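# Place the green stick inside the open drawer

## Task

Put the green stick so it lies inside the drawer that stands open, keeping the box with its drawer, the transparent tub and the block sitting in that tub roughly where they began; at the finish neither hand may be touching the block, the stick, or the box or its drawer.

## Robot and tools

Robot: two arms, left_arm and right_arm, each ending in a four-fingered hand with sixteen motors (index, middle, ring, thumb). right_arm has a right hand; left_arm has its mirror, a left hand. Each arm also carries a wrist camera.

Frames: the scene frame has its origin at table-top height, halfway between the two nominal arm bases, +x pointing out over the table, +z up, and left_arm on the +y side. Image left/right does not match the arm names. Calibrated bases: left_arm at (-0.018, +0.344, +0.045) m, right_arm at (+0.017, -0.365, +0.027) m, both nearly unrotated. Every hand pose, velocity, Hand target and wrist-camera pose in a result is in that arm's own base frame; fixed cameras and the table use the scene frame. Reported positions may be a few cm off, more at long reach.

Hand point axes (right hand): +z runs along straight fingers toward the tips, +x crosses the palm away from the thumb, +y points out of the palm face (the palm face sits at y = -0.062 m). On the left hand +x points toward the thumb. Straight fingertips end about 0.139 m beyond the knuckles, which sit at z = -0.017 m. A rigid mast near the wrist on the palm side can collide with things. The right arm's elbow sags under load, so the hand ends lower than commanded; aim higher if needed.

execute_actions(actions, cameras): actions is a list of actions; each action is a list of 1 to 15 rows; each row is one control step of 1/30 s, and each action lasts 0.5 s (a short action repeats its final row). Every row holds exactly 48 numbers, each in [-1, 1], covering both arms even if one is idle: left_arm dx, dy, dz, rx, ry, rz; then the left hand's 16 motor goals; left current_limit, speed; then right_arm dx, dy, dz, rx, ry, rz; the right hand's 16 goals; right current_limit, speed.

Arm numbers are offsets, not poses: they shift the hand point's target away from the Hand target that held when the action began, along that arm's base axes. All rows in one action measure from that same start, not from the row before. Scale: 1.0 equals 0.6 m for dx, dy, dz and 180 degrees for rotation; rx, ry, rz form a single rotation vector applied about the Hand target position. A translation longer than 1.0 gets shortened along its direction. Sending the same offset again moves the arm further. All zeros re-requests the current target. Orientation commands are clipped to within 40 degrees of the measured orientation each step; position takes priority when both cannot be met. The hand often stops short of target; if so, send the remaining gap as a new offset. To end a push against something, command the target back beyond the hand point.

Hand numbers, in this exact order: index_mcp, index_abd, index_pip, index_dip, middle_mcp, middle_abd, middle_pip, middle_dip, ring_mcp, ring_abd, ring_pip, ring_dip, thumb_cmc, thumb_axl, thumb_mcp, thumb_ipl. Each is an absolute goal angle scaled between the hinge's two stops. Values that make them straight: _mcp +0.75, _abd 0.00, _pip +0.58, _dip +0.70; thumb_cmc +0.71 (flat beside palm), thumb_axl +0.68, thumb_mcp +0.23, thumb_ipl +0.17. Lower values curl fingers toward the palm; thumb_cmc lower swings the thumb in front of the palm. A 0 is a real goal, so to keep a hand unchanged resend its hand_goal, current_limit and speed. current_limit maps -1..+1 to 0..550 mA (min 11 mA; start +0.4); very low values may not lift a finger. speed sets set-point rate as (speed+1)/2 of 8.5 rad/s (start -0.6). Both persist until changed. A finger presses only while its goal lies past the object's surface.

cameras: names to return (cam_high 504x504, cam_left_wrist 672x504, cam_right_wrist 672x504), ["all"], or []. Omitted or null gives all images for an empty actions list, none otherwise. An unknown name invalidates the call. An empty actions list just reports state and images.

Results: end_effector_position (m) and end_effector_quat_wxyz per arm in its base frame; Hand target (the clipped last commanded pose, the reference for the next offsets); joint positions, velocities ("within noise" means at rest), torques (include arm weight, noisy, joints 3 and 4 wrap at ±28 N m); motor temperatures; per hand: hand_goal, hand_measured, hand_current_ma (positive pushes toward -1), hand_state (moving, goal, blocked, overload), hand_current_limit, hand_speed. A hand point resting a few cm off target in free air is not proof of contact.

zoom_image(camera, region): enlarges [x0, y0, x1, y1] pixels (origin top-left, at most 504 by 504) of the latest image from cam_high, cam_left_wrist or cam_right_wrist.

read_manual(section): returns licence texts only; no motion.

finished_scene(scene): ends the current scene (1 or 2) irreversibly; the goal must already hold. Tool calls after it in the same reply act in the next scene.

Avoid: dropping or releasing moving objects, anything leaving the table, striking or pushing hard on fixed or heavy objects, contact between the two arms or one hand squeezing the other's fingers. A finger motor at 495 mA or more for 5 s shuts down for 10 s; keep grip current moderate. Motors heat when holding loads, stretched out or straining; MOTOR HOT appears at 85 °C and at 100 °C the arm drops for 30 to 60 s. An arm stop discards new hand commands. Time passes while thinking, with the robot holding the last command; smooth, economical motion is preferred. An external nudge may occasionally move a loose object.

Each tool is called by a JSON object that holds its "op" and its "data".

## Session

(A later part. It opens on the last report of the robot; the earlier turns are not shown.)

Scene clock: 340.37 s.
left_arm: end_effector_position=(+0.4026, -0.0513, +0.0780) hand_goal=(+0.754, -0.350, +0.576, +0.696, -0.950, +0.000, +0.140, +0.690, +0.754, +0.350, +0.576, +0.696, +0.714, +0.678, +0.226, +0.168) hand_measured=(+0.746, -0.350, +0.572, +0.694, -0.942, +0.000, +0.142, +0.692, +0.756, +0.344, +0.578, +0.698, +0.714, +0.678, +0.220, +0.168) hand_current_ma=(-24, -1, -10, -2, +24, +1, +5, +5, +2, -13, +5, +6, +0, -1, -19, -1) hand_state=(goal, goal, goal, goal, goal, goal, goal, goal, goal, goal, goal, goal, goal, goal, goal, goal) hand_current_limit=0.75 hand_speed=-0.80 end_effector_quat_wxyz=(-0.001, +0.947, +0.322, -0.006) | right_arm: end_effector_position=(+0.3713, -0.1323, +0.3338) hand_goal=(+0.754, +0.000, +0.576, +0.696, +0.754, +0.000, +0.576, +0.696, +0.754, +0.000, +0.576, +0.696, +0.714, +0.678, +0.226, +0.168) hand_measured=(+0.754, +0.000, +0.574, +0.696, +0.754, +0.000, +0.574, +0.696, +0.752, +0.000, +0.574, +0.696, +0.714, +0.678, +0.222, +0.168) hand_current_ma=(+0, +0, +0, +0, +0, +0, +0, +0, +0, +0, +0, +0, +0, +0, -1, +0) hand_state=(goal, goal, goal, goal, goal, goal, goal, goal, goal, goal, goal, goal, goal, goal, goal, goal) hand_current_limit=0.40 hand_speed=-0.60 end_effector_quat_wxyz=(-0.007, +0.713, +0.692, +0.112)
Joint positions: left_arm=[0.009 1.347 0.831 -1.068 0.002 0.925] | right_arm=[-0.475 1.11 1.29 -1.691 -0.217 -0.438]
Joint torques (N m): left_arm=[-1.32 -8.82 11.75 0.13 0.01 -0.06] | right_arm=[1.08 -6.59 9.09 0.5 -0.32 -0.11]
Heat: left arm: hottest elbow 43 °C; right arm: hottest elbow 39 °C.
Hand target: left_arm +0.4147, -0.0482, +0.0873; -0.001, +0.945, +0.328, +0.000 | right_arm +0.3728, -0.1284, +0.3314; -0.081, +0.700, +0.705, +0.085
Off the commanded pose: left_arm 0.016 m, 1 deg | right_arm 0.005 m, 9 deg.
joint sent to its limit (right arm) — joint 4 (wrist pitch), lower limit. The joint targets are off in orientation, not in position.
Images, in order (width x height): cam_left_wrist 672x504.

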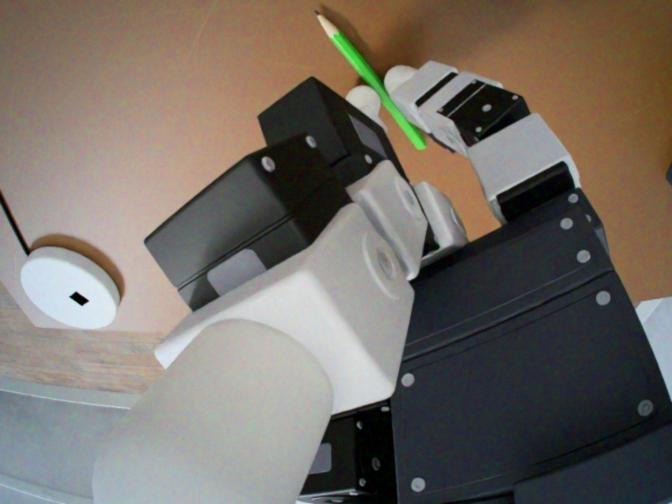

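{"op": "execute_actions", "data": {"actions": [[[0.002,0,0.003,0,0,0,0.754,-0.55,0.576,0.696,-0.95,0,0.14,0.69,0.754,0.55,0.576,0.696,0.714,0.678,0.226,0.168,0.75,-0.9,0,0,0,0,0,0,0.754,0,0.576,0.696,0.754,0,0.576,0.696,0.754,0,0.576,0.696,0.714,0.678,0.226,0.168,0.4,-0.6]]], "cameras": ["cam_left_wrist"]}}

{"op": "zoom_image", "data": {"camera": "cam_left_wrist", "region": [300, 0, 500, 170]}}

Scene clock: 344.50 s.
left_arm: end_effector_position=(+0.4008, -0.0514, +0.0779) hand_goal=(+0.754, -0.550, +0.576, +0.696, -0.950, +0.000, +0.140, +0.690, +0.754, +0.550, +0.576, +0.696, +0.714, +0.678, +0.226, +0.168) hand_measured=(+0.748, -0.384, +0.572, +0.694, -0.942, +0.000, +0.142, +0.692, +0.754, +0.390, +0.578, +0.698, +0.714, +0.678, +0.220, +0.168) hand_current_ma=(-15, +481, -7, -2, +24, +1, +5, +5, +2, -481, +5, +6, +0, -1, -19, -1) hand_state=(goal, blocked, goal, goal, goal, goal, goal, goal, goal, blocked, goal, goal, goal, goal, goal, goal) hand_current_limit=0.75 hand_speed=-0.90 end_effector_quat_wxyz=(-0.003, +0.947, +0.322, -0.010) | right_arm: end_effector_position=(+0.3713, -0.1323, +0.3338) hand_goal=(+0.754, +0.000, +0.576, +0.696, +0.754, +0.000, +0.576, +0.696, +0.754, +0.000, +0.576, +0.696, +0.714, +0.678, +0.226, +0.168) hand_measured=(+0.754, +0.000, +0.574, +0.696, +0.754, +0.000, +0.574, +0.696, +0.752, +0.000, +0.574, +0.696, +0.714, +0.678, +0.222, +0.168) hand_current_ma=(+0, +0, +0, +0, +0, +0, +0, +0, +0, +0, +0, +0, +0, +0, -1, +0) hand_state=(goal, goal, goal, goal, goal, goal, goal, goal, goal, goal, goal, goal, goal, goal, goal, goal) hand_current_limit=0.40 hand_speed=-0.60 end_effector_quat_wxyz=(-0.007, +0.713, +0.692, +0.112)
Joint positions: left_arm=[0.009 1.347 0.832 -1.078 0.002 0.925] | right_arm=[-0.475 1.11 1.29 -1.691 -0.217 -0.438]
Joint torques (N m): left_arm=[-0.67 -8.76 12.08 0.18 0 -0.13] | right_arm=[1.14 -6.65 9.07 0.5 -0.32 -0.11]
Heat: left arm: hottest elbow 43 °C; right arm: hottest elbow 39 °C.
Hand target: left_arm +0.4159, -0.0482, +0.0891; -0.001, +0.945, +0.328, +0.000 | right_arm +0.3728, -0.1284, +0.3314; -0.081, +0.700, +0.705, +0.085
Off the commanded pose: left_arm 0.019 m, 1 deg | right_arm 0.005 m, 9 deg.
joint sent to its limit (right arm) — joint 4 (wrist pitch), lower limit. The joint targets are off in orientation, not in position.
Images, in order (width x height): cam_left_wrist 672x504.

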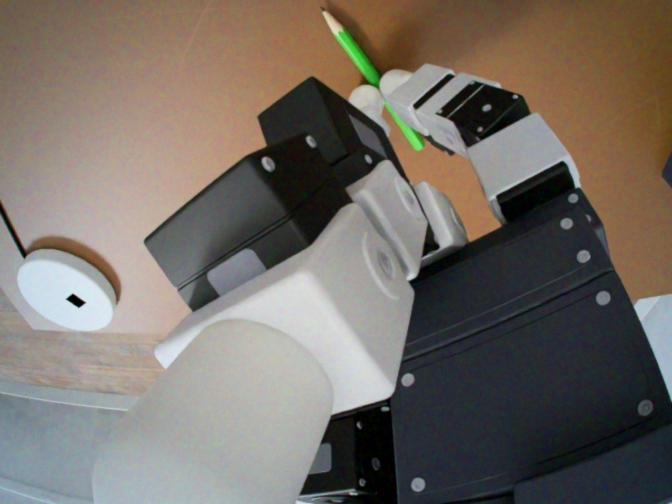

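Scaled by 2.520 from the camera's 672x504 image, which has a finer 960x720 frame.

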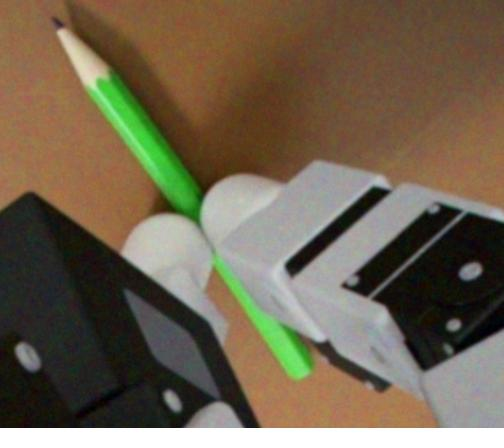

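{"op": "execute_actions", "data": {"actions": [[[0,0,0,0,0,0,0.754,-0.3,0.576,0.696,-0.95,0,0.14,0.69,0.754,0.3,0.576,0.696,0.714,0.678,0.226,0.168,0.75,-0.6,0,0,0,0,0,0,0.754,0,0.576,0.696,0.754,0,0.576,0.696,0.754,0,0.576,0.696,0.714,0.678,0.226,0.168,0.4,-0.6]],[[0,0,0.1,0,0,0,0.754,0,0.576,0.696,-0.95,0,0.14,0.69,0.754,0,0.576,0.696,0.714,0.678,0.226,0.168,0.75,-0.6,0,0,0,0,0,0,0.754,0,0.576,0.696,0.754,0,0.576,0.696,0.754,0,0.576,0.696,0.714,0.678,0.226,0.168,0.4,-0.6]],[[-0.03,0,0.0,0,0,0,0.754,0.1,-0.737,0.0,0.754,-0.1,0.14,0.69,-0.95,0,0.14,0.69,0.714,0.678,0.226,0.168,0.6,-0.4,0,0,0,0,0,0,0.754,0,0.576,0.696,0.754,0,0.576,0.696,0.754,0,0.576,0.696,0.714,0.678,0.226,0.168,0.4,-0.6]],[[-0.02,0,0.0,0,0,0,0.754,0.1,-0.737,0.0,0.754,-0.1,-0.737,0,-0.95,0,0.14,0.69,0.714,0.678,0.226,0.168,0.6,-0.4,0,0,0,0,0,0,0.754,0,0.576,0.696,0.754,0,0.576,0.696,0.754,0,0.576,0.696,0.714,0.678,0.226,0.168,0.4,-0.6]]], "cameras": ["cam_left_wrist"]}}

Scene clock: 389.70 s.
left_arm: end_effector_position=(+0.3904, -0.0513, +0.1526) hand_goal=(+0.754, +0.100, -0.736, +0.000, +0.754, -0.100, -0.736, +0.000, -0.950, +0.000, +0.140, +0.690, +0.714, +0.678, +0.226, +0.168) hand_measured=(+0.752, +0.096, -0.728, +0.004, +0.752, -0.096, -0.728, +0.004, -0.900, +0.014, +0.150, +0.694, +0.714, +0.678, +0.220, +0.168) hand_current_ma=(-2, -6, +18, +6, -2, +7, +21, +7, +192, +36, +29, +11, -1, -1, -19, -1) hand_state=(goal, goal, goal, goal, goal, goal, goal, goal, blocked, goal, goal, goal, goal, goal, goal, goal) hand_current_limit=0.60 hand_speed=-0.40 end_effector_quat_wxyz=(+0.002, +0.947, +0.322, +0.005) | right_arm: end_effector_position=(+0.3713, -0.1323, +0.3338) hand_goal=(+0.754, +0.000, +0.576, +0.696, +0.754, +0.000, +0.576, +0.696, +0.754, +0.000, +0.576, +0.696, +0.714, +0.678, +0.226, +0.168) hand_measured=(+0.754, +0.000, +0.574, +0.696, +0.754, +0.000, +0.574, +0.696, +0.752, +0.000, +0.574, +0.696, +0.714, +0.678, +0.222, +0.168) hand_current_ma=(+0, +0, +0, +0, +0, +0, +0, +0, +0, +0, +0, +0, +0, +0, -1, +0) hand_state=(goal, goal, goal, goal, goal, goal, goal, goal, goal, goal, goal, goal, goal, goal, goal, goal) hand_current_limit=0.40 hand_speed=-0.60 end_effector_quat_wxyz=(-0.007, +0.713, +0.692, +0.112)
Joint positions: left_arm=[0.009 1.21 0.919 -1.268 0.001 0.924] | right_arm=[-0.475 1.11 1.29 -1.691 -0.217 -0.438]
Joint torques (N m): left_arm=[-0.38 -8.47 8.58 0.43 0.07 -0.05] | right_arm=[1.03 -6.65 9.09 0.5 -0.32 -0.11]
Heat: left arm: hottest elbow 45 °C; right arm: hottest elbow 39 °C.
Hand target: left_arm +0.3860, -0.0483, +0.1492; -0.001, +0.945, +0.328, +0.000 | right_arm +0.3728, -0.1284, +0.3314; -0.081, +0.700, +0.705, +0.085
Off the commanded pose: left_arm 0.006 m, 1 deg | right_arm 0.005 m, 9 deg.
joint sent to its limit (right arm) — joint 4 (wrist pitch), lower limit. The joint targets are off in orientation, not in position.
Images, in order (width x height): cam_left_wrist 672x504.

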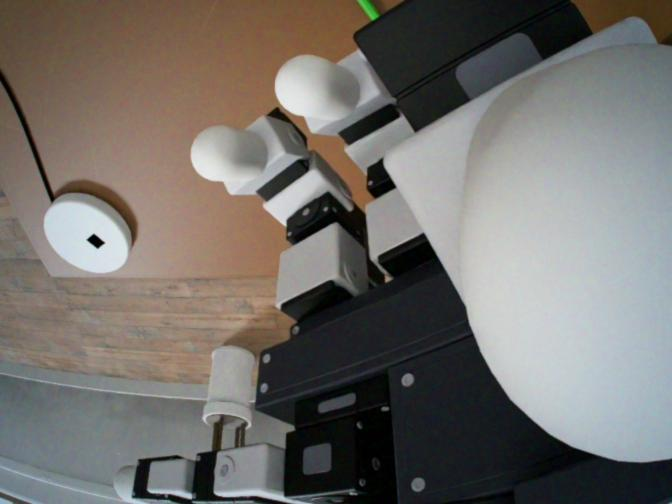

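{"op": "execute_actions", "data": {"actions": [[[0,0,-0.03,0,0,0,0.754,0.05,-0.737,0.0,0.754,-0.05,-0.737,0,0.07,0,-0.15,-0.03,0.714,0.678,0.226,0.168,0.6,-0.4,0,0,0,0,0,0,0.754,0,0.576,0.696,0.754,0,0.576,0.696,0.754,0,0.576,0.696,0.714,0.678,0.226,0.168,0.4,-0.6]]], "cameras": ["cam_left_wrist","cam_high"]}}

{"op": "zoom_image", "data": {"camera": "cam_left_wrist", "region": [150, 0, 500, 262]}}

Scene clock: 398.43 s.
left_arm: end_effector_position=(+0.3855, -0.0514, +0.1383) hand_goal=(+0.754, +0.050, -0.736, +0.000, +0.754, -0.050, -0.736, +0.000, +0.070, +0.000, -0.150, -0.030, +0.714, +0.678, +0.226, +0.168) hand_measured=(+0.754, +0.054, -0.730, +0.002, +0.754, -0.054, -0.728, +0.004, +0.074, +0.004, -0.144, -0.026, +0.714, +0.678, +0.220, +0.168) hand_current_ma=(-1, +6, +16, +6, -2, -6, +19, +6, +11, +7, +16, +7, -1, -1, -19, -1) hand_state=(goal, goal, goal, goal, goal, goal, goal, goal, goal, goal, goal, goal, goal, goal, goal, goal) hand_current_limit=0.60 hand_speed=-0.40 end_effector_quat_wxyz=(+0.002, +0.947, +0.322, +0.004) | right_arm: end_effector_position=(+0.3713, -0.1323, +0.3338) hand_goal=(+0.754, +0.000, +0.576, +0.696, +0.754, +0.000, +0.576, +0.696, +0.754, +0.000, +0.576, +0.696, +0.714, +0.678, +0.226, +0.168) hand_measured=(+0.754, +0.000, +0.574, +0.696, +0.754, +0.000, +0.574, +0.696, +0.752, +0.000, +0.574, +0.696, +0.714, +0.678, +0.222, +0.168) hand_current_ma=(+0, +0, +0, +0, +0, +0, +0, +0, +0, +0, +0, +0, +0, +0, -1, +0) hand_state=(goal, goal, goal, goal, goal, goal, goal, goal, goal, goal, goal, goal, goal, goal, goal, goal) hand_current_limit=0.40 hand_speed=-0.60 end_effector_quat_wxyz=(-0.007, +0.713, +0.692, +0.112)
Joint positions: left_arm=[0.009 1.212 0.882 -1.233 0.001 0.924] | right_arm=[-0.475 1.11 1.29 -1.691 -0.217 -0.438]
Joint torques (N m): left_arm=[-0.67 -6.95 8.47 1.01 0.06 -0.07] | right_arm=[1.14 -6.59 9.07 0.51 -0.32 -0.11]
Heat: left arm: hottest elbow 44 °C; right arm: hottest elbow 39 °C.
Hand target: left_arm +0.3860, -0.0483, +0.1311; -0.001, +0.945, +0.328, +0.000 | right_arm +0.3728, -0.1284, +0.3314; -0.081, +0.700, +0.705, +0.085
Off the commanded pose: left_arm 0.008 m, 1 deg | right_arm 0.005 m, 9 deg.
joint sent to its limit (right arm) — joint 4 (wrist pitch), lower limit. The joint targets are off in orientation, not in position.
Images, in order (width x height): cam_high 504x504, cam_left_wrist 672x504.

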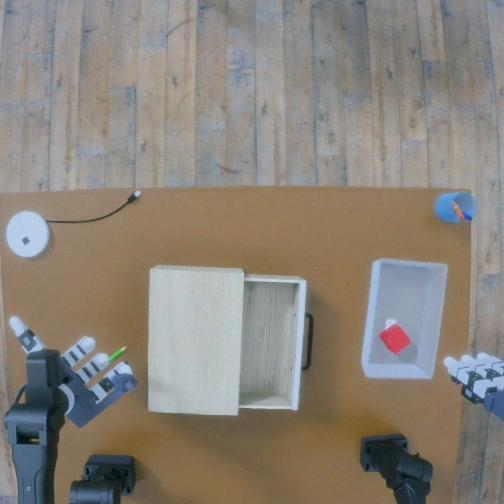

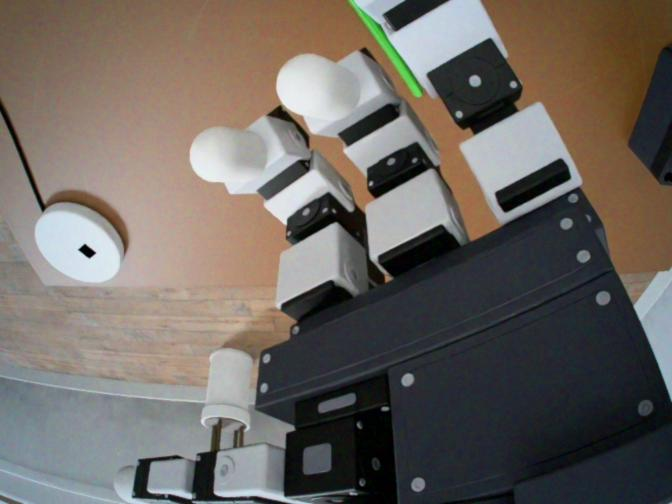

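Scaled by 1.440 from the camera's 672x504 image, which has a finer 960x720 frame.

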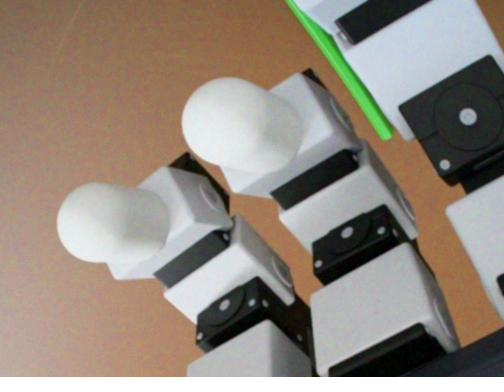

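{"op": "execute_actions", "data": {"actions": [[[0.0067,0.0378,0,0,0,0.02,0.07,0,-0.15,-0.03,0.754,0.07,-0.737,0.0,0.754,-0.07,-0.737,0,0.714,0.678,0.226,0.168,0.6,-0.4,0,0,0,0,0,0,0.754,0,0.576,0.696,0.754,0,0.576,0.696,0.754,0,0.576,0.696,0.714,0.678,0.226,0.168,0.4,-0.6]],[[0,0,-0.09,0,0,0,0.07,0,-0.15,-0.03,0.754,0.07,-0.737,0.0,0.754,-0.07,-0.737,0,0.714,0.678,0.226,0.168,0.6,-0.4,0,0,0,0,0,0,0.754,0,0.576,0.696,0.754,0,0.576,0.696,0.754,0,0.576,0.696,0.714,0.678,0.226,0.168,0.4,-0.6]]], "cameras": ["cam_left_wrist"]}}

{"op": "zoom_image", "data": {"camera": "cam_left_wrist", "region": [250, 0, 600, 262]}}

Scene clock: 421.40 s.
left_arm: end_effector_position=(+0.3867, -0.0263, +0.0750) hand_goal=(+0.070, +0.000, -0.150, -0.030, +0.754, +0.070, -0.736, +0.000, +0.754, -0.070, -0.736, +0.000, +0.714, +0.678, +0.226, +0.168) hand_measured=(+0.080, +0.002, -0.150, -0.028, +0.754, +0.066, -0.730, +0.002, +0.754, -0.066, -0.730, -0.002, +0.714, +0.678, +0.220, +0.168) hand_current_ma=(+31, +5, +0, +6, +1, -6, +15, +6, +0, +6, +15, -6, +0, -1, -18, -1) hand_state=(goal, goal, goal, goal, goal, goal, goal, goal, goal, goal, goal, goal, goal, goal, goal, goal) hand_current_limit=0.60 hand_speed=-0.40 end_effector_quat_wxyz=(-0.002, +0.935, +0.354, -0.007) | right_arm: end_effector_position=(+0.3713, -0.1323, +0.3338) hand_goal=(+0.754, +0.000, +0.576, +0.696, +0.754, +0.000, +0.576, +0.696, +0.754, +0.000, +0.576, +0.696, +0.714, +0.678, +0.226, +0.168) hand_measured=(+0.754, +0.000, +0.574, +0.696, +0.754, +0.000, +0.574, +0.696, +0.752, +0.000, +0.574, +0.696, +0.714, +0.678, +0.222, +0.168) hand_current_ma=(+0, +0, +0, +0, +0, +0, +0, +0, +0, +0, +0, +0, +0, +0, -1, +0) hand_state=(goal, goal, goal, goal, goal, goal, goal, goal, goal, goal, goal, goal, goal, goal, goal, goal) hand_current_limit=0.40 hand_speed=-0.60 end_effector_quat_wxyz=(-0.007, +0.713, +0.692, +0.112)
Joint positions: left_arm=[0.072 1.302 0.781 -1.065 -0.001 0.92] | right_arm=[-0.475 1.11 1.29 -1.691 -0.217 -0.438]
Joint torques (N m): left_arm=[-1.2 -9.17 8.53 0.98 0.11 -0.07] | right_arm=[1.08 -6.53 9.09 0.49 -0.32 -0.11]
Heat: left arm: hottest elbow 42 °C; right arm: hottest elbow 39 °C.
Hand target: left_arm +0.3899, -0.0256, +0.0771; -0.001, +0.934, +0.357, +0.000 | right_arm +0.3728, -0.1284, +0.3314; -0.081, +0.700, +0.705, +0.085
Off the commanded pose: left_arm 0.004 m, 1 deg | right_arm 0.005 m, 9 deg.
joint sent to its limit (right arm) — joint 4 (wrist pitch), lower limit. The joint targets are off in orientation, not in position.
Images, in order (width x height): cam_left_wrist 672x504.

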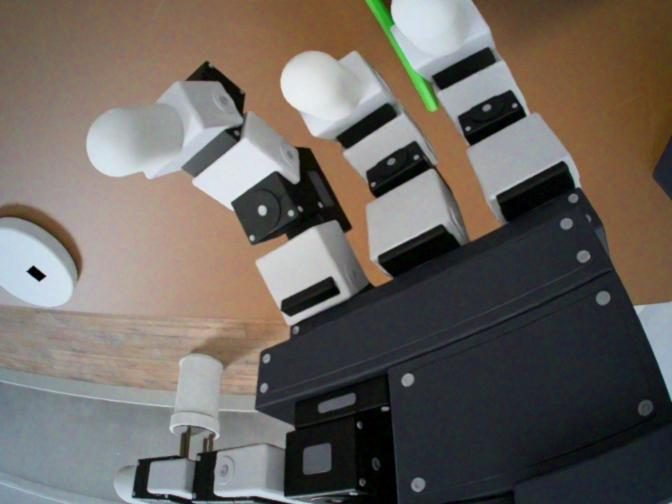

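Scaled by 1.440 from the camera's 672x504 image, which has a finer 960x720 frame.

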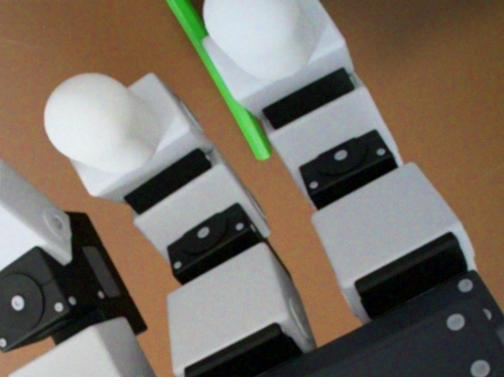

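{"op": "execute_actions", "data": {"actions": [[[0.0088,-0.01,-0.07,0,0,0,0.07,0,-0.15,-0.03,0.754,0.07,-0.737,0.0,0.754,-0.07,-0.737,0,0.714,0.678,0.226,0.168,0.6,-0.4,0,0,0,0,0,0,0.754,0,0.576,0.696,0.754,0,0.576,0.696,0.754,0,0.576,0.696,0.714,0.678,0.226,0.168,0.4,-0.6]]], "cameras": ["cam_left_wrist"]}}

{"op": "zoom_image", "data": {"camera": "cam_left_wrist", "region": [250, 0, 600, 262]}}

Scene clock: 427.23 s.
left_arm: end_effector_position=(+0.3955, -0.0291, +0.0374) hand_goal=(+0.070, +0.000, -0.150, -0.030, +0.754, +0.070, -0.736, +0.000, +0.754, -0.070, -0.736, +0.000, +0.714, +0.678, +0.226, +0.168) hand_measured=(+0.080, +0.002, -0.150, -0.028, +0.756, +0.066, -0.730, +0.002, +0.754, -0.068, -0.730, -0.002, +0.714, +0.678, +0.220, +0.168) hand_current_ma=(+30, +4, +0, +6, +2, -6, +15, +6, +1, +5, +15, -6, +0, -1, -18, -1) hand_state=(goal, goal, goal, goal, goal, goal, goal, goal, goal, goal, goal, goal, goal, goal, goal, goal) hand_current_limit=0.60 hand_speed=-0.40 end_effector_quat_wxyz=(-0.001, +0.934, +0.357, -0.001) | right_arm: end_effector_position=(+0.3713, -0.1323, +0.3338) hand_goal=(+0.754, +0.000, +0.576, +0.696, +0.754, +0.000, +0.576, +0.696, +0.754, +0.000, +0.576, +0.696, +0.714, +0.678, +0.226, +0.168) hand_measured=(+0.754, +0.000, +0.574, +0.696, +0.754, +0.000, +0.574, +0.696, +0.752, +0.000, +0.574, +0.696, +0.714, +0.678, +0.222, +0.168) hand_current_ma=(+0, +0, +0, +0, +0, +0, +0, +0, +0, +0, +0, +0, +0, +0, -1, +0) hand_state=(goal, goal, goal, goal, goal, goal, goal, goal, goal, goal, goal, goal, goal, goal, goal, goal) hand_current_limit=0.40 hand_speed=-0.60 end_effector_quat_wxyz=(-0.007, +0.713, +0.692, +0.112)
Joint positions: left_arm=[0.06 1.384 0.738 -0.927 -0.001 0.902] | right_arm=[-0.475 1.11 1.29 -1.691 -0.217 -0.438]
Joint torques (N m): left_arm=[-1.67 -9.47 7.15 0.98 0.11 -0.16] | right_arm=[1.08 -6.59 9.07 0.5 -0.32 -0.1]
Heat: left arm: hottest elbow 42 °C; right arm: hottest elbow 39 °C.
Hand target: left_arm +0.3953, -0.0316, +0.0351; -0.001, +0.934, +0.357, +0.000 | right_arm +0.3728, -0.1284, +0.3314; -0.081, +0.700, +0.705, +0.085
Off the commanded pose: left_arm 0.003 m, 0 deg | right_arm 0.005 m, 9 deg.
joint sent to its limit (right arm) — joint 4 (wrist pitch), lower limit. The joint targets are off in orientation, not in position.
Images, in order (width x height): cam_left_wrist 672x504.

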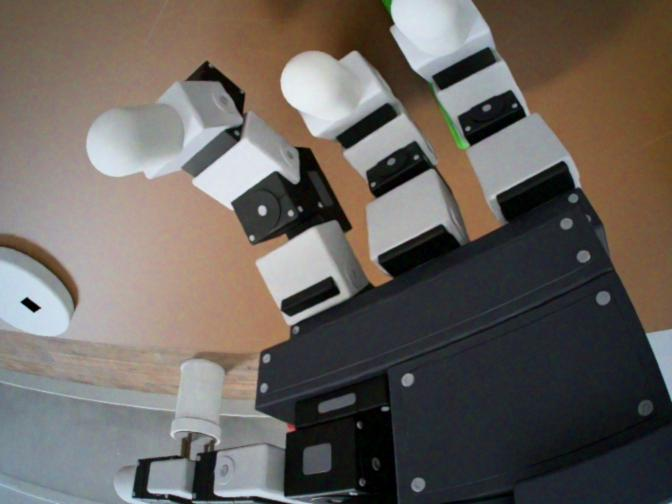

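Scaled by 1.440 from the camera's 672x504 image, which has a finer 960x720 frame.

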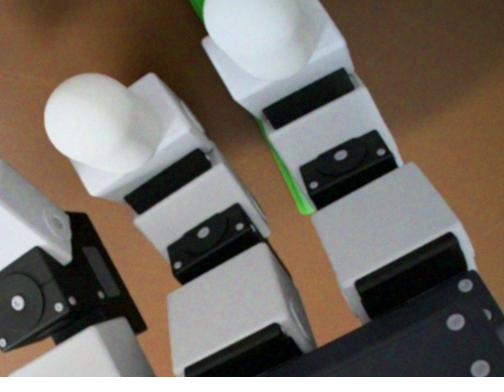

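{"op": "execute_actions", "data": {"actions": [[[-0.012,-0.002,0.0,0,0,0,0.07,0,-0.15,-0.03,0.754,0.09,-0.737,0.0,0.754,-0.09,-0.737,0,0.714,0.678,0.226,0.168,0.6,-0.4,0,0,0,0,0,0,0.754,0,0.576,0.696,0.754,0,0.576,0.696,0.754,0,0.576,0.696,0.714,0.678,0.226,0.168,0.4,-0.6]]], "cameras": ["cam_left_wrist"]}}

{"op": "zoom_image", "data": {"camera": "cam_left_wrist", "region": [250, 0, 600, 262]}}

Scene clock: 436.37 s.
left_arm: end_effector_position=(+0.3902, -0.0298, +0.0361) hand_goal=(+0.070, +0.000, -0.150, -0.030, +0.754, +0.090, -0.736, +0.000, +0.754, -0.090, -0.736, +0.000, +0.714, +0.678, +0.226, +0.168) hand_measured=(+0.080, +0.002, -0.150, -0.028, +0.756, +0.086, -0.730, +0.002, +0.754, -0.086, -0.730, -0.002, +0.714, +0.678, +0.220, +0.168) hand_current_ma=(+30, +4, +0, +6, +2, -7, +15, +6, +1, +7, +15, -6, +0, -1, -18, -1) hand_state=(goal, goal, goal, goal, goal, goal, goal, goal, goal, goal, goal, goal, goal, goal, goal, goal) hand_current_limit=0.60 hand_speed=-0.40 end_effector_quat_wxyz=(-0.001, +0.934, +0.357, -0.002) | right_arm: end_effector_position=(+0.3713, -0.1323, +0.3338) hand_goal=(+0.754, +0.000, +0.576, +0.696, +0.754, +0.000, +0.576, +0.696, +0.754, +0.000, +0.576, +0.696, +0.714, +0.678, +0.226, +0.168) hand_measured=(+0.754, +0.000, +0.574, +0.696, +0.754, +0.000, +0.574, +0.696, +0.752, +0.000, +0.574, +0.696, +0.714, +0.678, +0.222, +0.168) hand_current_ma=(+0, +0, +0, +0, +0, +0, +0, +0, +0, +0, +0, +0, +0, +0, -1, +0) hand_state=(goal, goal, goal, goal, goal, goal, goal, goal, goal, goal, goal, goal, goal, goal, goal, goal) hand_current_limit=0.40 hand_speed=-0.60 end_effector_quat_wxyz=(-0.007, +0.713, +0.692, +0.112)
Joint positions: left_arm=[0.059 1.373 0.723 -0.925 -0.001 0.899] | right_arm=[-0.475 1.11 1.29 -1.691 -0.217 -0.438]
Joint torques (N m): left_arm=[-1.96 -10.17 6.87 1.06 0.15 -0.11] | right_arm=[1.03 -6.65 9.09 0.5 -0.32 -0.11]
Heat: left arm: hottest elbow 42 °C; right arm: hottest elbow 39 °C.
Hand target: left_arm +0.3881, -0.0327, +0.0351; -0.001, +0.934, +0.357, +0.000 | right_arm +0.3728, -0.1284, +0.3314; -0.081, +0.700, +0.705, +0.085
Off the commanded pose: left_arm 0.004 m, 0 deg | right_arm 0.005 m, 9 deg.
joint sent to its limit (right arm) — joint 4 (wrist pitch), lower limit. The joint targets are off in orientation, not in position.
Images, in order (width x height): cam_left_wrist 672x504.

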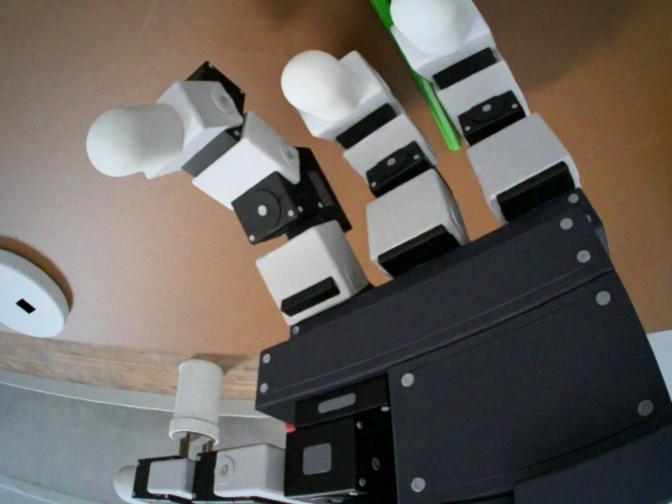

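Scaled by 1.440 from the camera's 672x504 image, which has a finer 960x720 frame.

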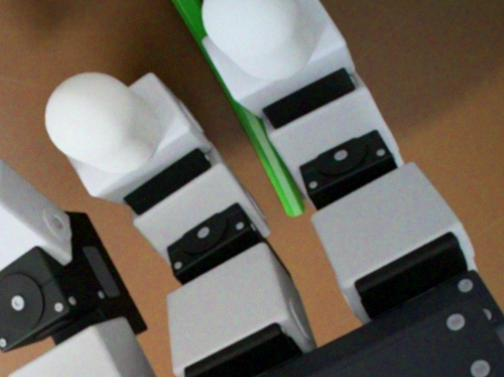

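{"op": "execute_actions", "data": {"actions": [[[0,0,-0.03,0,0,0,0.07,0,-0.15,-0.03,0.754,0.09,-0.737,0.0,0.754,-0.09,-0.737,0,0.714,0.678,0.226,0.168,0.6,-0.4,0,0,0,0,0,0,0.754,0,0.576,0.696,0.754,0,0.576,0.696,0.754,0,0.576,0.696,0.714,0.678,0.226,0.168,0.4,-0.6]]], "cameras": ["cam_left_wrist"]}}

{"op": "zoom_image", "data": {"camera": "cam_left_wrist", "region": [250, 0, 600, 262]}}

Scene clock: 441.47 s.
left_arm: end_effector_position=(+0.3914, -0.0298, +0.0251) hand_goal=(+0.070, +0.000, -0.150, -0.030, +0.754, +0.090, -0.736, +0.000, +0.754, -0.090, -0.736, +0.000, +0.714, +0.678, +0.226, +0.168) hand_measured=(+0.080, +0.002, -0.150, -0.028, +0.756, +0.086, -0.730, +0.002, +0.752, -0.086, -0.736, -0.002, +0.714, +0.678, +0.220, +0.168) hand_current_ma=(+30, +4, +0, +6, +2, -7, +15, +6, -2, +6, +0, -6, +0, -1, -18, -1) hand_state=(goal, goal, goal, goal, goal, goal, goal, goal, goal, goal, goal, goal, goal, goal, goal, goal) hand_current_limit=0.60 hand_speed=-0.40 end_effector_quat_wxyz=(+0.001, +0.934, +0.357, +0.006) | right_arm: end_effector_position=(+0.3713, -0.1323, +0.3338) hand_goal=(+0.754, +0.000, +0.576, +0.696, +0.754, +0.000, +0.576, +0.696, +0.754, +0.000, +0.576, +0.696, +0.714, +0.678, +0.226, +0.168) hand_measured=(+0.754, +0.000, +0.574, +0.696, +0.754, +0.000, +0.574, +0.696, +0.752, +0.000, +0.574, +0.696, +0.714, +0.678, +0.222, +0.168) hand_current_ma=(+0, +0, +0, +0, +0, +0, +0, +0, +0, +0, +0, +0, +0, +0, -1, +0) hand_state=(goal, goal, goal, goal, goal, goal, goal, goal, goal, goal, goal, goal, goal, goal, goal, goal) hand_current_limit=0.40 hand_speed=-0.60 end_effector_quat_wxyz=(-0.007, +0.713, +0.692, +0.112)
Joint positions: left_arm=[0.059 1.391 0.7 -0.868 -0.001 0.899] | right_arm=[-0.475 1.11 1.29 -1.691 -0.217 -0.438]
Joint torques (N m): left_arm=[-1.79 -7.77 6.69 1.03 0.12 -0.13] | right_arm=[1.08 -6.65 9.09 0.49 -0.32 -0.1]
Heat: left arm: hottest elbow 42 °C; right arm: hottest elbow 39 °C.
Hand target: left_arm +0.3880, -0.0327, +0.0170; -0.001, +0.934, +0.357, +0.000 | right_arm +0.3728, -0.1284, +0.3314; -0.081, +0.700, +0.705, +0.085
Off the commanded pose: left_arm 0.009 m, 1 deg | right_arm 0.005 m, 9 deg.
joint sent to its limit (right arm) — joint 4 (wrist pitch), lower limit. The joint targets are off in orientation, not in position.
Images, in order (width x height): cam_left_wrist 672x504.

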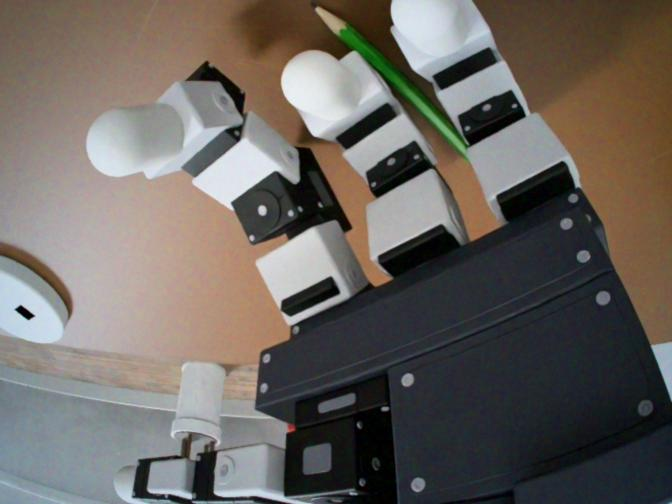

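Scaled by 1.440 from the camera's 672x504 image, which has a finer 960x720 frame.

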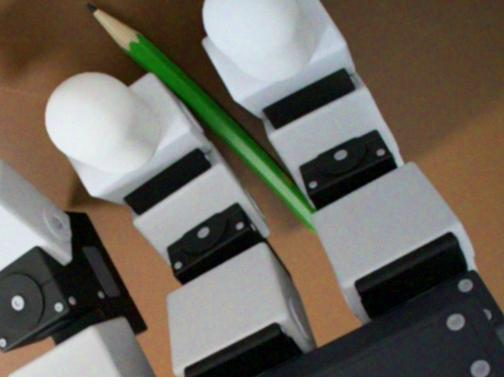

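{"op": "execute_actions", "data": {"actions": [[[0,0,0,0,0,0,0.07,0,-0.15,-0.03,0.754,0.02,-0.737,0.0,0.754,-0.02,-0.737,0,0.714,0.678,0.226,0.168,0.3,-0.8,0,0,0,0,0,0,0.754,0,0.576,0.696,0.754,0,0.576,0.696,0.754,0,0.576,0.696,0.714,0.678,0.226,0.168,0.4,-0.6]]], "cameras": ["cam_left_wrist"]}}

{"op": "zoom_image", "data": {"camera": "cam_left_wrist", "region": [250, 0, 600, 262]}}

Scene clock: 447.77 s.
left_arm: end_effector_position=(+0.3914, -0.0298, +0.0251) hand_goal=(+0.070, +0.000, -0.150, -0.030, +0.754, +0.020, -0.736, +0.000, +0.754, -0.020, -0.736, +0.000, +0.714, +0.678, +0.226, +0.168) hand_measured=(+0.080, +0.002, -0.150, -0.028, +0.756, +0.024, -0.730, +0.002, +0.752, -0.024, -0.736, -0.002, +0.714, +0.678, +0.220, +0.168) hand_current_ma=(+30, +4, +0, +6, +2, +7, +15, +6, -2, -6, +0, -6, +0, -1, -18, -1) hand_state=(goal, goal, goal, goal, goal, goal, goal, goal, goal, goal, goal, goal, goal, goal, goal, goal) hand_current_limit=0.30 hand_speed=-0.80 end_effector_quat_wxyz=(+0.001, +0.934, +0.357, +0.006) | right_arm: end_effector_position=(+0.3713, -0.1323, +0.3338) hand_goal=(+0.754, +0.000, +0.576, +0.696, +0.754, +0.000, +0.576, +0.696, +0.754, +0.000, +0.576, +0.696, +0.714, +0.678, +0.226, +0.168) hand_measured=(+0.754, +0.000, +0.574, +0.696, +0.754, +0.000, +0.574, +0.696, +0.752, +0.000, +0.574, +0.696, +0.714, +0.678, +0.222, +0.168) hand_current_ma=(+0, +0, +0, +0, +0, +0, +0, +0, +0, +0, +0, +0, +0, +0, -1, +0) hand_state=(goal, goal, goal, goal, goal, goal, goal, goal, goal, goal, goal, goal, goal, goal, goal, goal) hand_current_limit=0.40 hand_speed=-0.60 end_effector_quat_wxyz=(-0.007, +0.713, +0.692, +0.112)
Joint positions: left_arm=[0.059 1.391 0.7 -0.868 -0.001 0.899] | right_arm=[-0.475 1.11 1.29 -1.691 -0.217 -0.438]
Joint torques (N m): left_arm=[-1.26 -7.94 6.72 1.07 0.11 -0.1] | right_arm=[1.03 -6.53 9.07 0.5 -0.32 -0.11]
Heat: left arm: hottest elbow 41 °C; right arm: hottest elbow 39 °C.
Hand target: left_arm +0.3880, -0.0327, +0.0170; -0.001, +0.934, +0.357, +0.000 | right_arm +0.3728, -0.1284, +0.3314; -0.081, +0.700, +0.705, +0.085
Off the commanded pose: left_arm 0.009 m, 1 deg | right_arm 0.005 m, 9 deg.
joint sent to its limit (right arm) — joint 4 (wrist pitch), lower limit. The joint targets are off in orientation, not in position.
Images, in order (width x height): cam_left_wrist 672x504.

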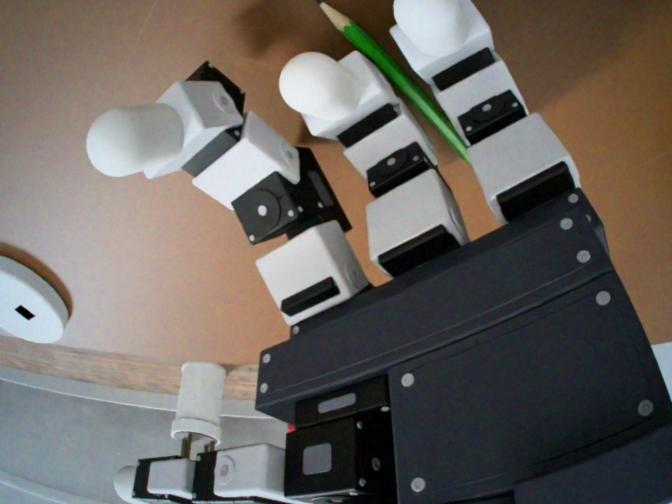

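Scaled by 1.440 from the camera's 672x504 image, which has a finer 960x720 frame.

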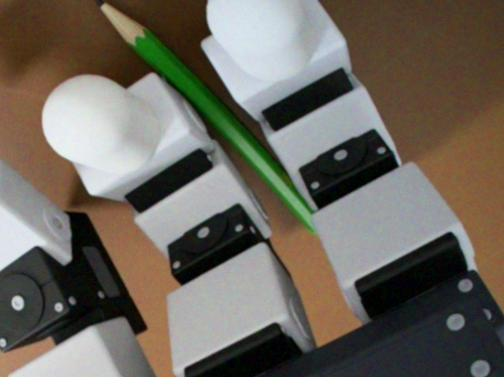

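{"op": "execute_actions", "data": {"actions": [[[0,0,0,0,0,0,0.07,0,-0.15,-0.03,0.754,-0.1,-0.737,0.0,0.754,0.1,-0.737,0,0.714,0.678,0.226,0.168,0.3,-0.8,0,0,0,0,0,0,0.754,0,0.576,0.696,0.754,0,0.576,0.696,0.754,0,0.576,0.696,0.714,0.678,0.226,0.168,0.4,-0.6]]], "cameras": ["cam_left_wrist"]}}

{"op": "zoom_image", "data": {"camera": "cam_left_wrist", "region": [250, 0, 600, 262]}}

Scene clock: 450.90 s.
left_arm: end_effector_position=(+0.3914, -0.0298, +0.0251) hand_goal=(+0.070, +0.000, -0.150, -0.030, +0.754, -0.100, -0.736, +0.000, +0.754, +0.100, -0.736, +0.000, +0.714, +0.678, +0.226, +0.168) hand_measured=(+0.080, +0.002, -0.150, -0.028, +0.754, -0.092, -0.734, +0.002, +0.752, +0.096, -0.736, -0.002, +0.714, +0.678, +0.220, +0.168) hand_current_ma=(+30, +4, +0, +6, +2, +17, +5, +6, -2, -7, +0, -6, +0, -1, -18, -1) hand_state=(goal, goal, goal, goal, goal, goal, goal, goal, goal, goal, goal, goal, goal, goal, goal, goal) hand_current_limit=0.30 hand_speed=-0.80 end_effector_quat_wxyz=(+0.001, +0.934, +0.357, +0.006) | right_arm: end_effector_position=(+0.3713, -0.1323, +0.3338) hand_goal=(+0.754, +0.000, +0.576, +0.696, +0.754, +0.000, +0.576, +0.696, +0.754, +0.000, +0.576, +0.696, +0.714, +0.678, +0.226, +0.168) hand_measured=(+0.754, +0.000, +0.574, +0.696, +0.754, +0.000, +0.574, +0.696, +0.752, +0.000, +0.574, +0.696, +0.714, +0.678, +0.222, +0.168) hand_current_ma=(+0, +0, +0, +0, +0, +0, +0, +0, +0, +0, +0, +0, +0, +0, -1, +0) hand_state=(goal, goal, goal, goal, goal, goal, goal, goal, goal, goal, goal, goal, goal, goal, goal, goal) hand_current_limit=0.40 hand_speed=-0.60 end_effector_quat_wxyz=(-0.007, +0.713, +0.692, +0.112)
Joint positions: left_arm=[0.059 1.391 0.7 -0.868 -0.001 0.898] | right_arm=[-0.475 1.11 1.29 -1.691 -0.217 -0.438]
Joint torques (N m): left_arm=[-2.02 -8.18 6.74 1.1 0.15 -0.12] | right_arm=[1.03 -6.53 9.1 0.49 -0.32 -0.1]
Heat: left arm: hottest elbow 41 °C; right arm: hottest elbow 39 °C.
Hand target: left_arm +0.3880, -0.0327, +0.0170; -0.001, +0.934, +0.357, +0.000 | right_arm +0.3728, -0.1284, +0.3314; -0.081, +0.700, +0.705, +0.085
Off the commanded pose: left_arm 0.009 m, 1 deg | right_arm 0.005 m, 9 deg.
joint sent to its limit (right arm) — joint 4 (wrist pitch), lower limit. The joint targets are off in orientation, not in position.
Images, in order (width x height): cam_left_wrist 672x504.

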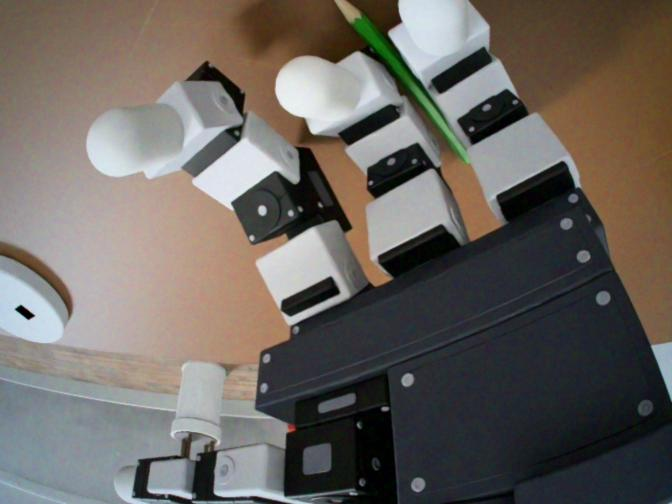

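Scaled by 1.440 from the camera's 672x504 image, which has a finer 960x720 frame.

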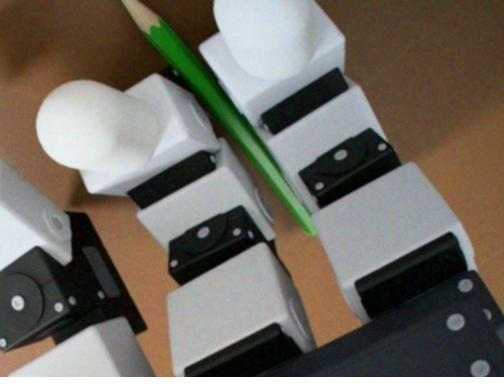

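{"op": "execute_actions", "data": {"actions": [[[0,0,0,0,0,0,0.07,0,-0.15,-0.03,0.754,-0.25,-0.737,0.0,0.754,0.25,-0.737,0,0.714,0.678,0.226,0.168,0.3,-0.8,0,0,0,0,0,0,0.754,0,0.576,0.696,0.754,0,0.576,0.696,0.754,0,0.576,0.696,0.714,0.678,0.226,0.168,0.4,-0.6]]], "cameras": ["cam_left_wrist"]}}

{"op": "zoom_image", "data": {"camera": "cam_left_wrist", "region": [250, 0, 600, 262]}}

Scene clock: 454.67 s.
left_arm: end_effector_position=(+0.3917, -0.0297, +0.0252) hand_goal=(+0.070, +0.000, -0.150, -0.030, +0.754, -0.250, -0.736, +0.000, +0.754, +0.250, -0.736, +0.000, +0.714, +0.678, +0.226, +0.168) hand_measured=(+0.080, +0.002, -0.150, -0.028, +0.752, -0.194, -0.742, +0.002, +0.752, +0.198, -0.740, -0.002, +0.714, +0.678, +0.220, +0.168) hand_current_ma=(+30, +4, +0, +6, -3, +171, -12, +6, -2, -157, -7, -6, +0, -1, -18, -1) hand_state=(goal, goal, goal, goal, goal, blocked, goal, goal, goal, blocked, goal, goal, goal, goal, goal, goal) hand_current_limit=0.30 hand_speed=-0.80 end_effector_quat_wxyz=(+0.002, +0.934, +0.358, +0.006) | right_arm: end_effector_position=(+0.3713, -0.1323, +0.3338) hand_goal=(+0.754, +0.000, +0.576, +0.696, +0.754, +0.000, +0.576, +0.696, +0.754, +0.000, +0.576, +0.696, +0.714, +0.678, +0.226, +0.168) hand_measured=(+0.754, +0.000, +0.574, +0.696, +0.754, +0.000, +0.574, +0.696, +0.752, +0.000, +0.574, +0.696, +0.714, +0.678, +0.222, +0.168) hand_current_ma=(+0, +0, +0, +0, +0, +0, +0, +0, +0, +0, +0, +0, +0, +0, -1, +0) hand_state=(goal, goal, goal, goal, goal, goal, goal, goal, goal, goal, goal, goal, goal, goal, goal, goal) hand_current_limit=0.40 hand_speed=-0.60 end_effector_quat_wxyz=(-0.007, +0.713, +0.692, +0.112)
Joint positions: left_arm=[0.059 1.391 0.7 -0.867 -0.001 0.898] | right_arm=[-0.475 1.11 1.29 -1.691 -0.217 -0.438]
Joint torques (N m): left_arm=[-1.79 -8 6.69 0.99 0.13 -0.1] | right_arm=[1.08 -6.53 9.07 0.51 -0.32 -0.11]
Heat: left arm: hottest elbow 41 °C; right arm: hottest elbow 39 °C.
Hand target: left_arm +0.3880, -0.0327, +0.0170; -0.001, +0.934, +0.357, +0.000 | right_arm +0.3728, -0.1284, +0.3314; -0.081, +0.700, +0.705, +0.085
Off the commanded pose: left_arm 0.009 m, 1 deg | right_arm 0.005 m, 9 deg.
joint sent to its limit (right arm) — joint 4 (wrist pitch), lower limit. The joint targets are off in orientation, not in position.
Images, in order (width x height): cam_left_wrist 672x504.

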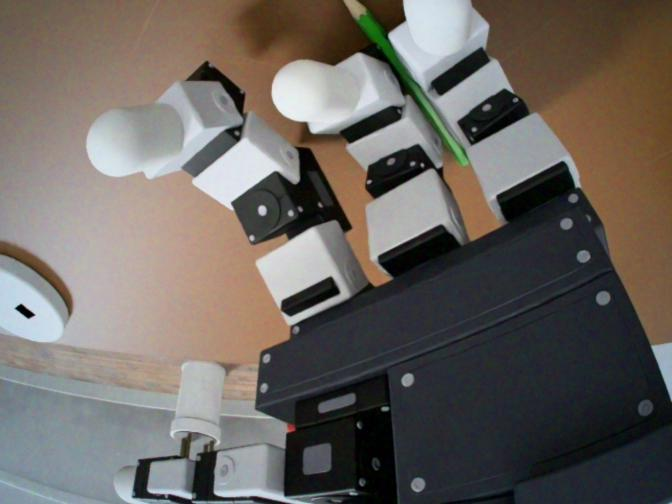

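Scaled by 1.440 from the camera's 672x504 image, which has a finer 960x720 frame.

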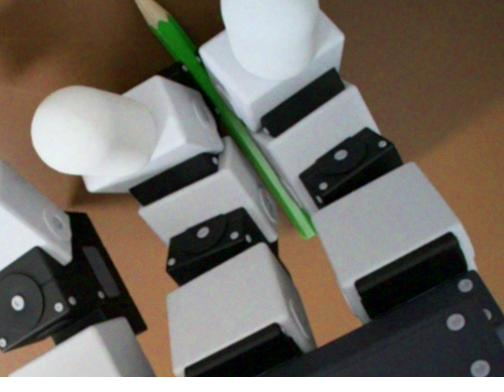

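{"op": "execute_actions", "data": {"actions": [[[0,0,0.01,0,0,0,0.07,0,-0.15,-0.03,0.754,-0.4,-0.737,0.0,0.754,0.4,-0.737,0,0.714,0.678,0.226,0.168,0.6,-0.85,0,0,0,0,0,0,0.754,0,0.576,0.696,0.754,0,0.576,0.696,0.754,0,0.576,0.696,0.714,0.678,0.226,0.168,0.4,-0.6]],[[0.01,0,0.04,0,0,0,0.07,0,-0.15,-0.03,0.754,-0.4,-0.737,0.0,0.754,0.4,-0.737,0,0.714,0.678,0.226,0.168,0.6,-0.85,0,0,0,0,0,0,0.754,0,0.576,0.696,0.754,0,0.576,0.696,0.754,0,0.576,0.696,0.714,0.678,0.226,0.168,0.4,-0.6]],[[0.005,0,0.04,0,0,0,0.07,0,-0.15,-0.03,0.754,-0.4,-0.737,0.0,0.754,0.4,-0.737,0,0.714,0.678,0.226,0.168,0.6,-0.85,0,0,0,0,0,0,0.754,0,0.576,0.696,0.754,0,0.576,0.696,0.754,0,0.576,0.696,0.714,0.678,0.226,0.168,0.4,-0.6]]], "cameras": ["cam_left_wrist"]}}

{"op": "zoom_image", "data": {"camera": "cam_left_wrist", "region": [250, 0, 600, 262]}}

Scene clock: 462.30 s.
left_arm: end_effector_position=(+0.3836, -0.0306, +0.0596) hand_goal=(+0.070, +0.000, -0.150, -0.030, +0.754, -0.400, -0.736, +0.000, +0.754, +0.400, -0.736, +0.000, +0.714, +0.678, +0.226, +0.168) hand_measured=(+0.080, +0.002, -0.150, -0.028, +0.754, -0.260, -0.744, +0.002, +0.752, +0.282, -0.748, -0.002, +0.714, +0.678, +0.220, +0.168) hand_current_ma=(+30, +4, +0, +6, +0, +440, -22, +6, -2, -414, -34, -5, +0, -1, -18, -1) hand_state=(goal, goal, goal, goal, goal, blocked, goal, goal, goal, blocked, goal, goal, goal, goal, goal, goal) hand_current_limit=0.60 hand_speed=-0.85 end_effector_quat_wxyz=(-0.004, +0.934, +0.358, -0.011) | right_arm: end_effector_position=(+0.3713, -0.1323, +0.3338) hand_goal=(+0.754, +0.000, +0.576, +0.696, +0.754, +0.000, +0.576, +0.696, +0.754, +0.000, +0.576, +0.696, +0.714, +0.678, +0.226, +0.168) hand_measured=(+0.754, +0.000, +0.574, +0.696, +0.754, +0.000, +0.574, +0.696, +0.752, +0.000, +0.574, +0.696, +0.714, +0.678, +0.222, +0.168) hand_current_ma=(+0, +0, +0, +0, +0, +0, +0, +0, +0, +0, +0, +0, +0, +0, -1, +0) hand_state=(goal, goal, goal, goal, goal, goal, goal, goal, goal, goal, goal, goal, goal, goal, goal, goal) hand_current_limit=0.40 hand_speed=-0.60 end_effector_quat_wxyz=(-0.007, +0.713, +0.692, +0.112)
Joint positions: left_arm=[0.057 1.321 0.753 -1.025 -0.001 0.897] | right_arm=[-0.475 1.11 1.29 -1.691 -0.217 -0.438]
Joint torques (N m): left_arm=[-1.96 -7.94 11.26 0.12 0.11 -0.08] | right_arm=[1.03 -6.65 9.07 0.5 -0.32 -0.1]
Heat: left arm: hottest elbow 41 °C; right arm: hottest elbow 39 °C.
Hand target: left_arm +0.3970, -0.0327, +0.0711; -0.001, +0.934, +0.357, +0.000 | right_arm +0.3728, -0.1284, +0.3314; -0.081, +0.700, +0.705, +0.085
Off the commanded pose: left_arm 0.018 m, 1 deg | right_arm 0.005 m, 9 deg.
joint sent to its limit (right arm) — joint 4 (wrist pitch), lower limit. The joint targets are off in orientation, not in position.
Images, in order (width x height): cam_left_wrist 672x504.

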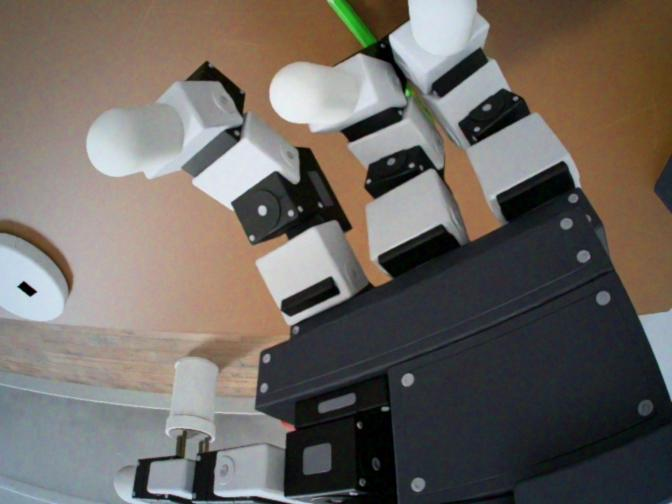

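Scaled by 1.440 from the camera's 672x504 image, which has a finer 960x720 frame.

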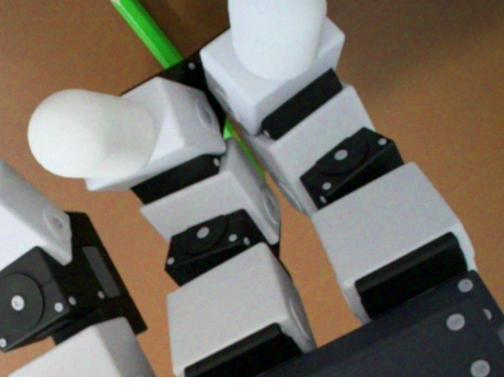

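{"op": "execute_actions", "data": {"actions": [[[0,0,0.02,0,0,0,0.07,0,-0.15,-0.03,0.754,0,-0.737,0.0,0.754,0,-0.737,0,0.714,0.678,0.226,0.168,0.6,-0.6,0,0,0,0,0,0,0.754,0,0.576,0.696,0.754,0,0.576,0.696,0.754,0,0.576,0.696,0.714,0.678,0.226,0.168,0.4,-0.6]],[[0,0,0.12,0,0,0,0.07,0,-0.15,-0.03,0.754,0.0,-0.737,0.0,0.754,0,-0.737,0,0.714,0.678,0.226,0.168,0.6,-0.4,0,0,0,0,0,0,0.754,0,0.576,0.696,0.754,0,0.576,0.696,0.754,0,0.576,0.696,0.714,0.678,0.226,0.168,0.4,-0.6]],[[0,0,0,0,0,0,0.754,0,0.576,0.696,-0.95,0.0,0.14,0.69,0.754,0,0.576,0.696,0.714,0.678,0.226,0.168,0.6,-0.4,0,0,0,0,0,0,0.754,0,0.576,0.696,0.754,0,0.576,0.696,0.754,0,0.576,0.696,0.714,0.678,0.226,0.168,0.4,-0.6]],[[-0.02,0,-0.02,0,0,0,0.754,-0.31,0.576,0.696,-0.95,0.0,0.14,0.69,0.754,0.31,0.576,0.696,0.714,0.678,0.226,0.168,0.6,-0.4,0,0,0,0,0,0,0.754,0,0.576,0.696,0.754,0,0.576,0.696,0.754,0,0.576,0.696,0.714,0.678,0.226,0.168,0.4,-0.6]]], "cameras": ["cam_left_wrist"]}}

Scene clock: 490.87 s.
left_arm: end_effector_position=(+0.3861, -0.0306, +0.1445) hand_goal=(+0.754, -0.310, +0.576, +0.696, -0.950, +0.000, +0.140, +0.690, +0.754, +0.310, +0.576, +0.696, +0.714, +0.678, +0.226, +0.168) hand_measured=(+0.750, -0.304, +0.574, +0.694, -0.934, -0.002, +0.140, +0.688, +0.754, +0.304, +0.572, +0.694, +0.714, +0.678, +0.220, +0.168) hand_current_ma=(-8, +15, -6, -5, +52, -5, +0, -5, +0, -12, -8, -6, -1, -1, -18, -1) hand_state=(goal, goal, goal, goal, goal, goal, goal, goal, goal, goal, goal, goal, goal, goal, goal, goal) hand_current_limit=0.60 hand_speed=-0.40 end_effector_quat_wxyz=(-0.002, +0.934, +0.358, -0.004) | right_arm: end_effector_position=(+0.3713, -0.1323, +0.3338) hand_goal=(+0.754, +0.000, +0.576, +0.696, +0.754, +0.000, +0.576, +0.696, +0.754, +0.000, +0.576, +0.696, +0.714, +0.678, +0.226, +0.168) hand_measured=(+0.754, +0.000, +0.574, +0.696, +0.754, +0.000, +0.574, +0.696, +0.752, +0.000, +0.574, +0.696, +0.714, +0.678, +0.222, +0.168) hand_current_ma=(+0, +0, +0, +0, +0, +0, +0, +0, +0, +0, +0, +0, +0, +0, -1, +0) hand_state=(goal, goal, goal, goal, goal, goal, goal, goal, goal, goal, goal, goal, goal, goal, goal, goal) hand_current_limit=0.40 hand_speed=-0.60 end_effector_quat_wxyz=(-0.007, +0.713, +0.692, +0.112)
Joint positions: left_arm=[0.057 1.208 0.899 -1.27 -0.001 0.896] | right_arm=[-0.475 1.11 1.29 -1.691 -0.217 -0.438]
Joint torques (N m): left_arm=[-1.55 -8.94 8.34 0.94 0.09 -0.06] | right_arm=[1.08 -6.48 9.07 0.49 -0.32 -0.11]
Heat: left arm: hottest elbow 42 °C; right arm: hottest elbow 39 °C.
Hand target: left_arm +0.3850, -0.0326, +0.1430; -0.001, +0.934, +0.357, +0.000 | right_arm +0.3728, -0.1284, +0.3314; -0.081, +0.700, +0.705, +0.085
Off the commanded pose: left_arm 0.003 m, 0 deg | right_arm 0.005 m, 9 deg.
joint sent to its limit (right arm) — joint 4 (wrist pitch), lower limit. The joint targets are off in orientation, not in position.
Images, in order (width x height): cam_left_wrist 672x504.

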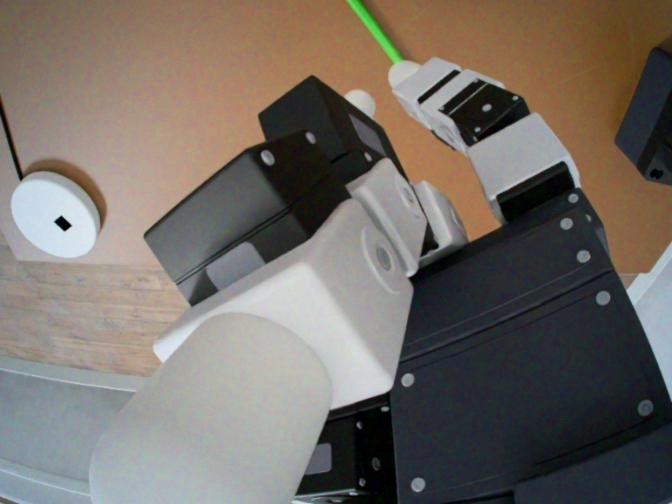

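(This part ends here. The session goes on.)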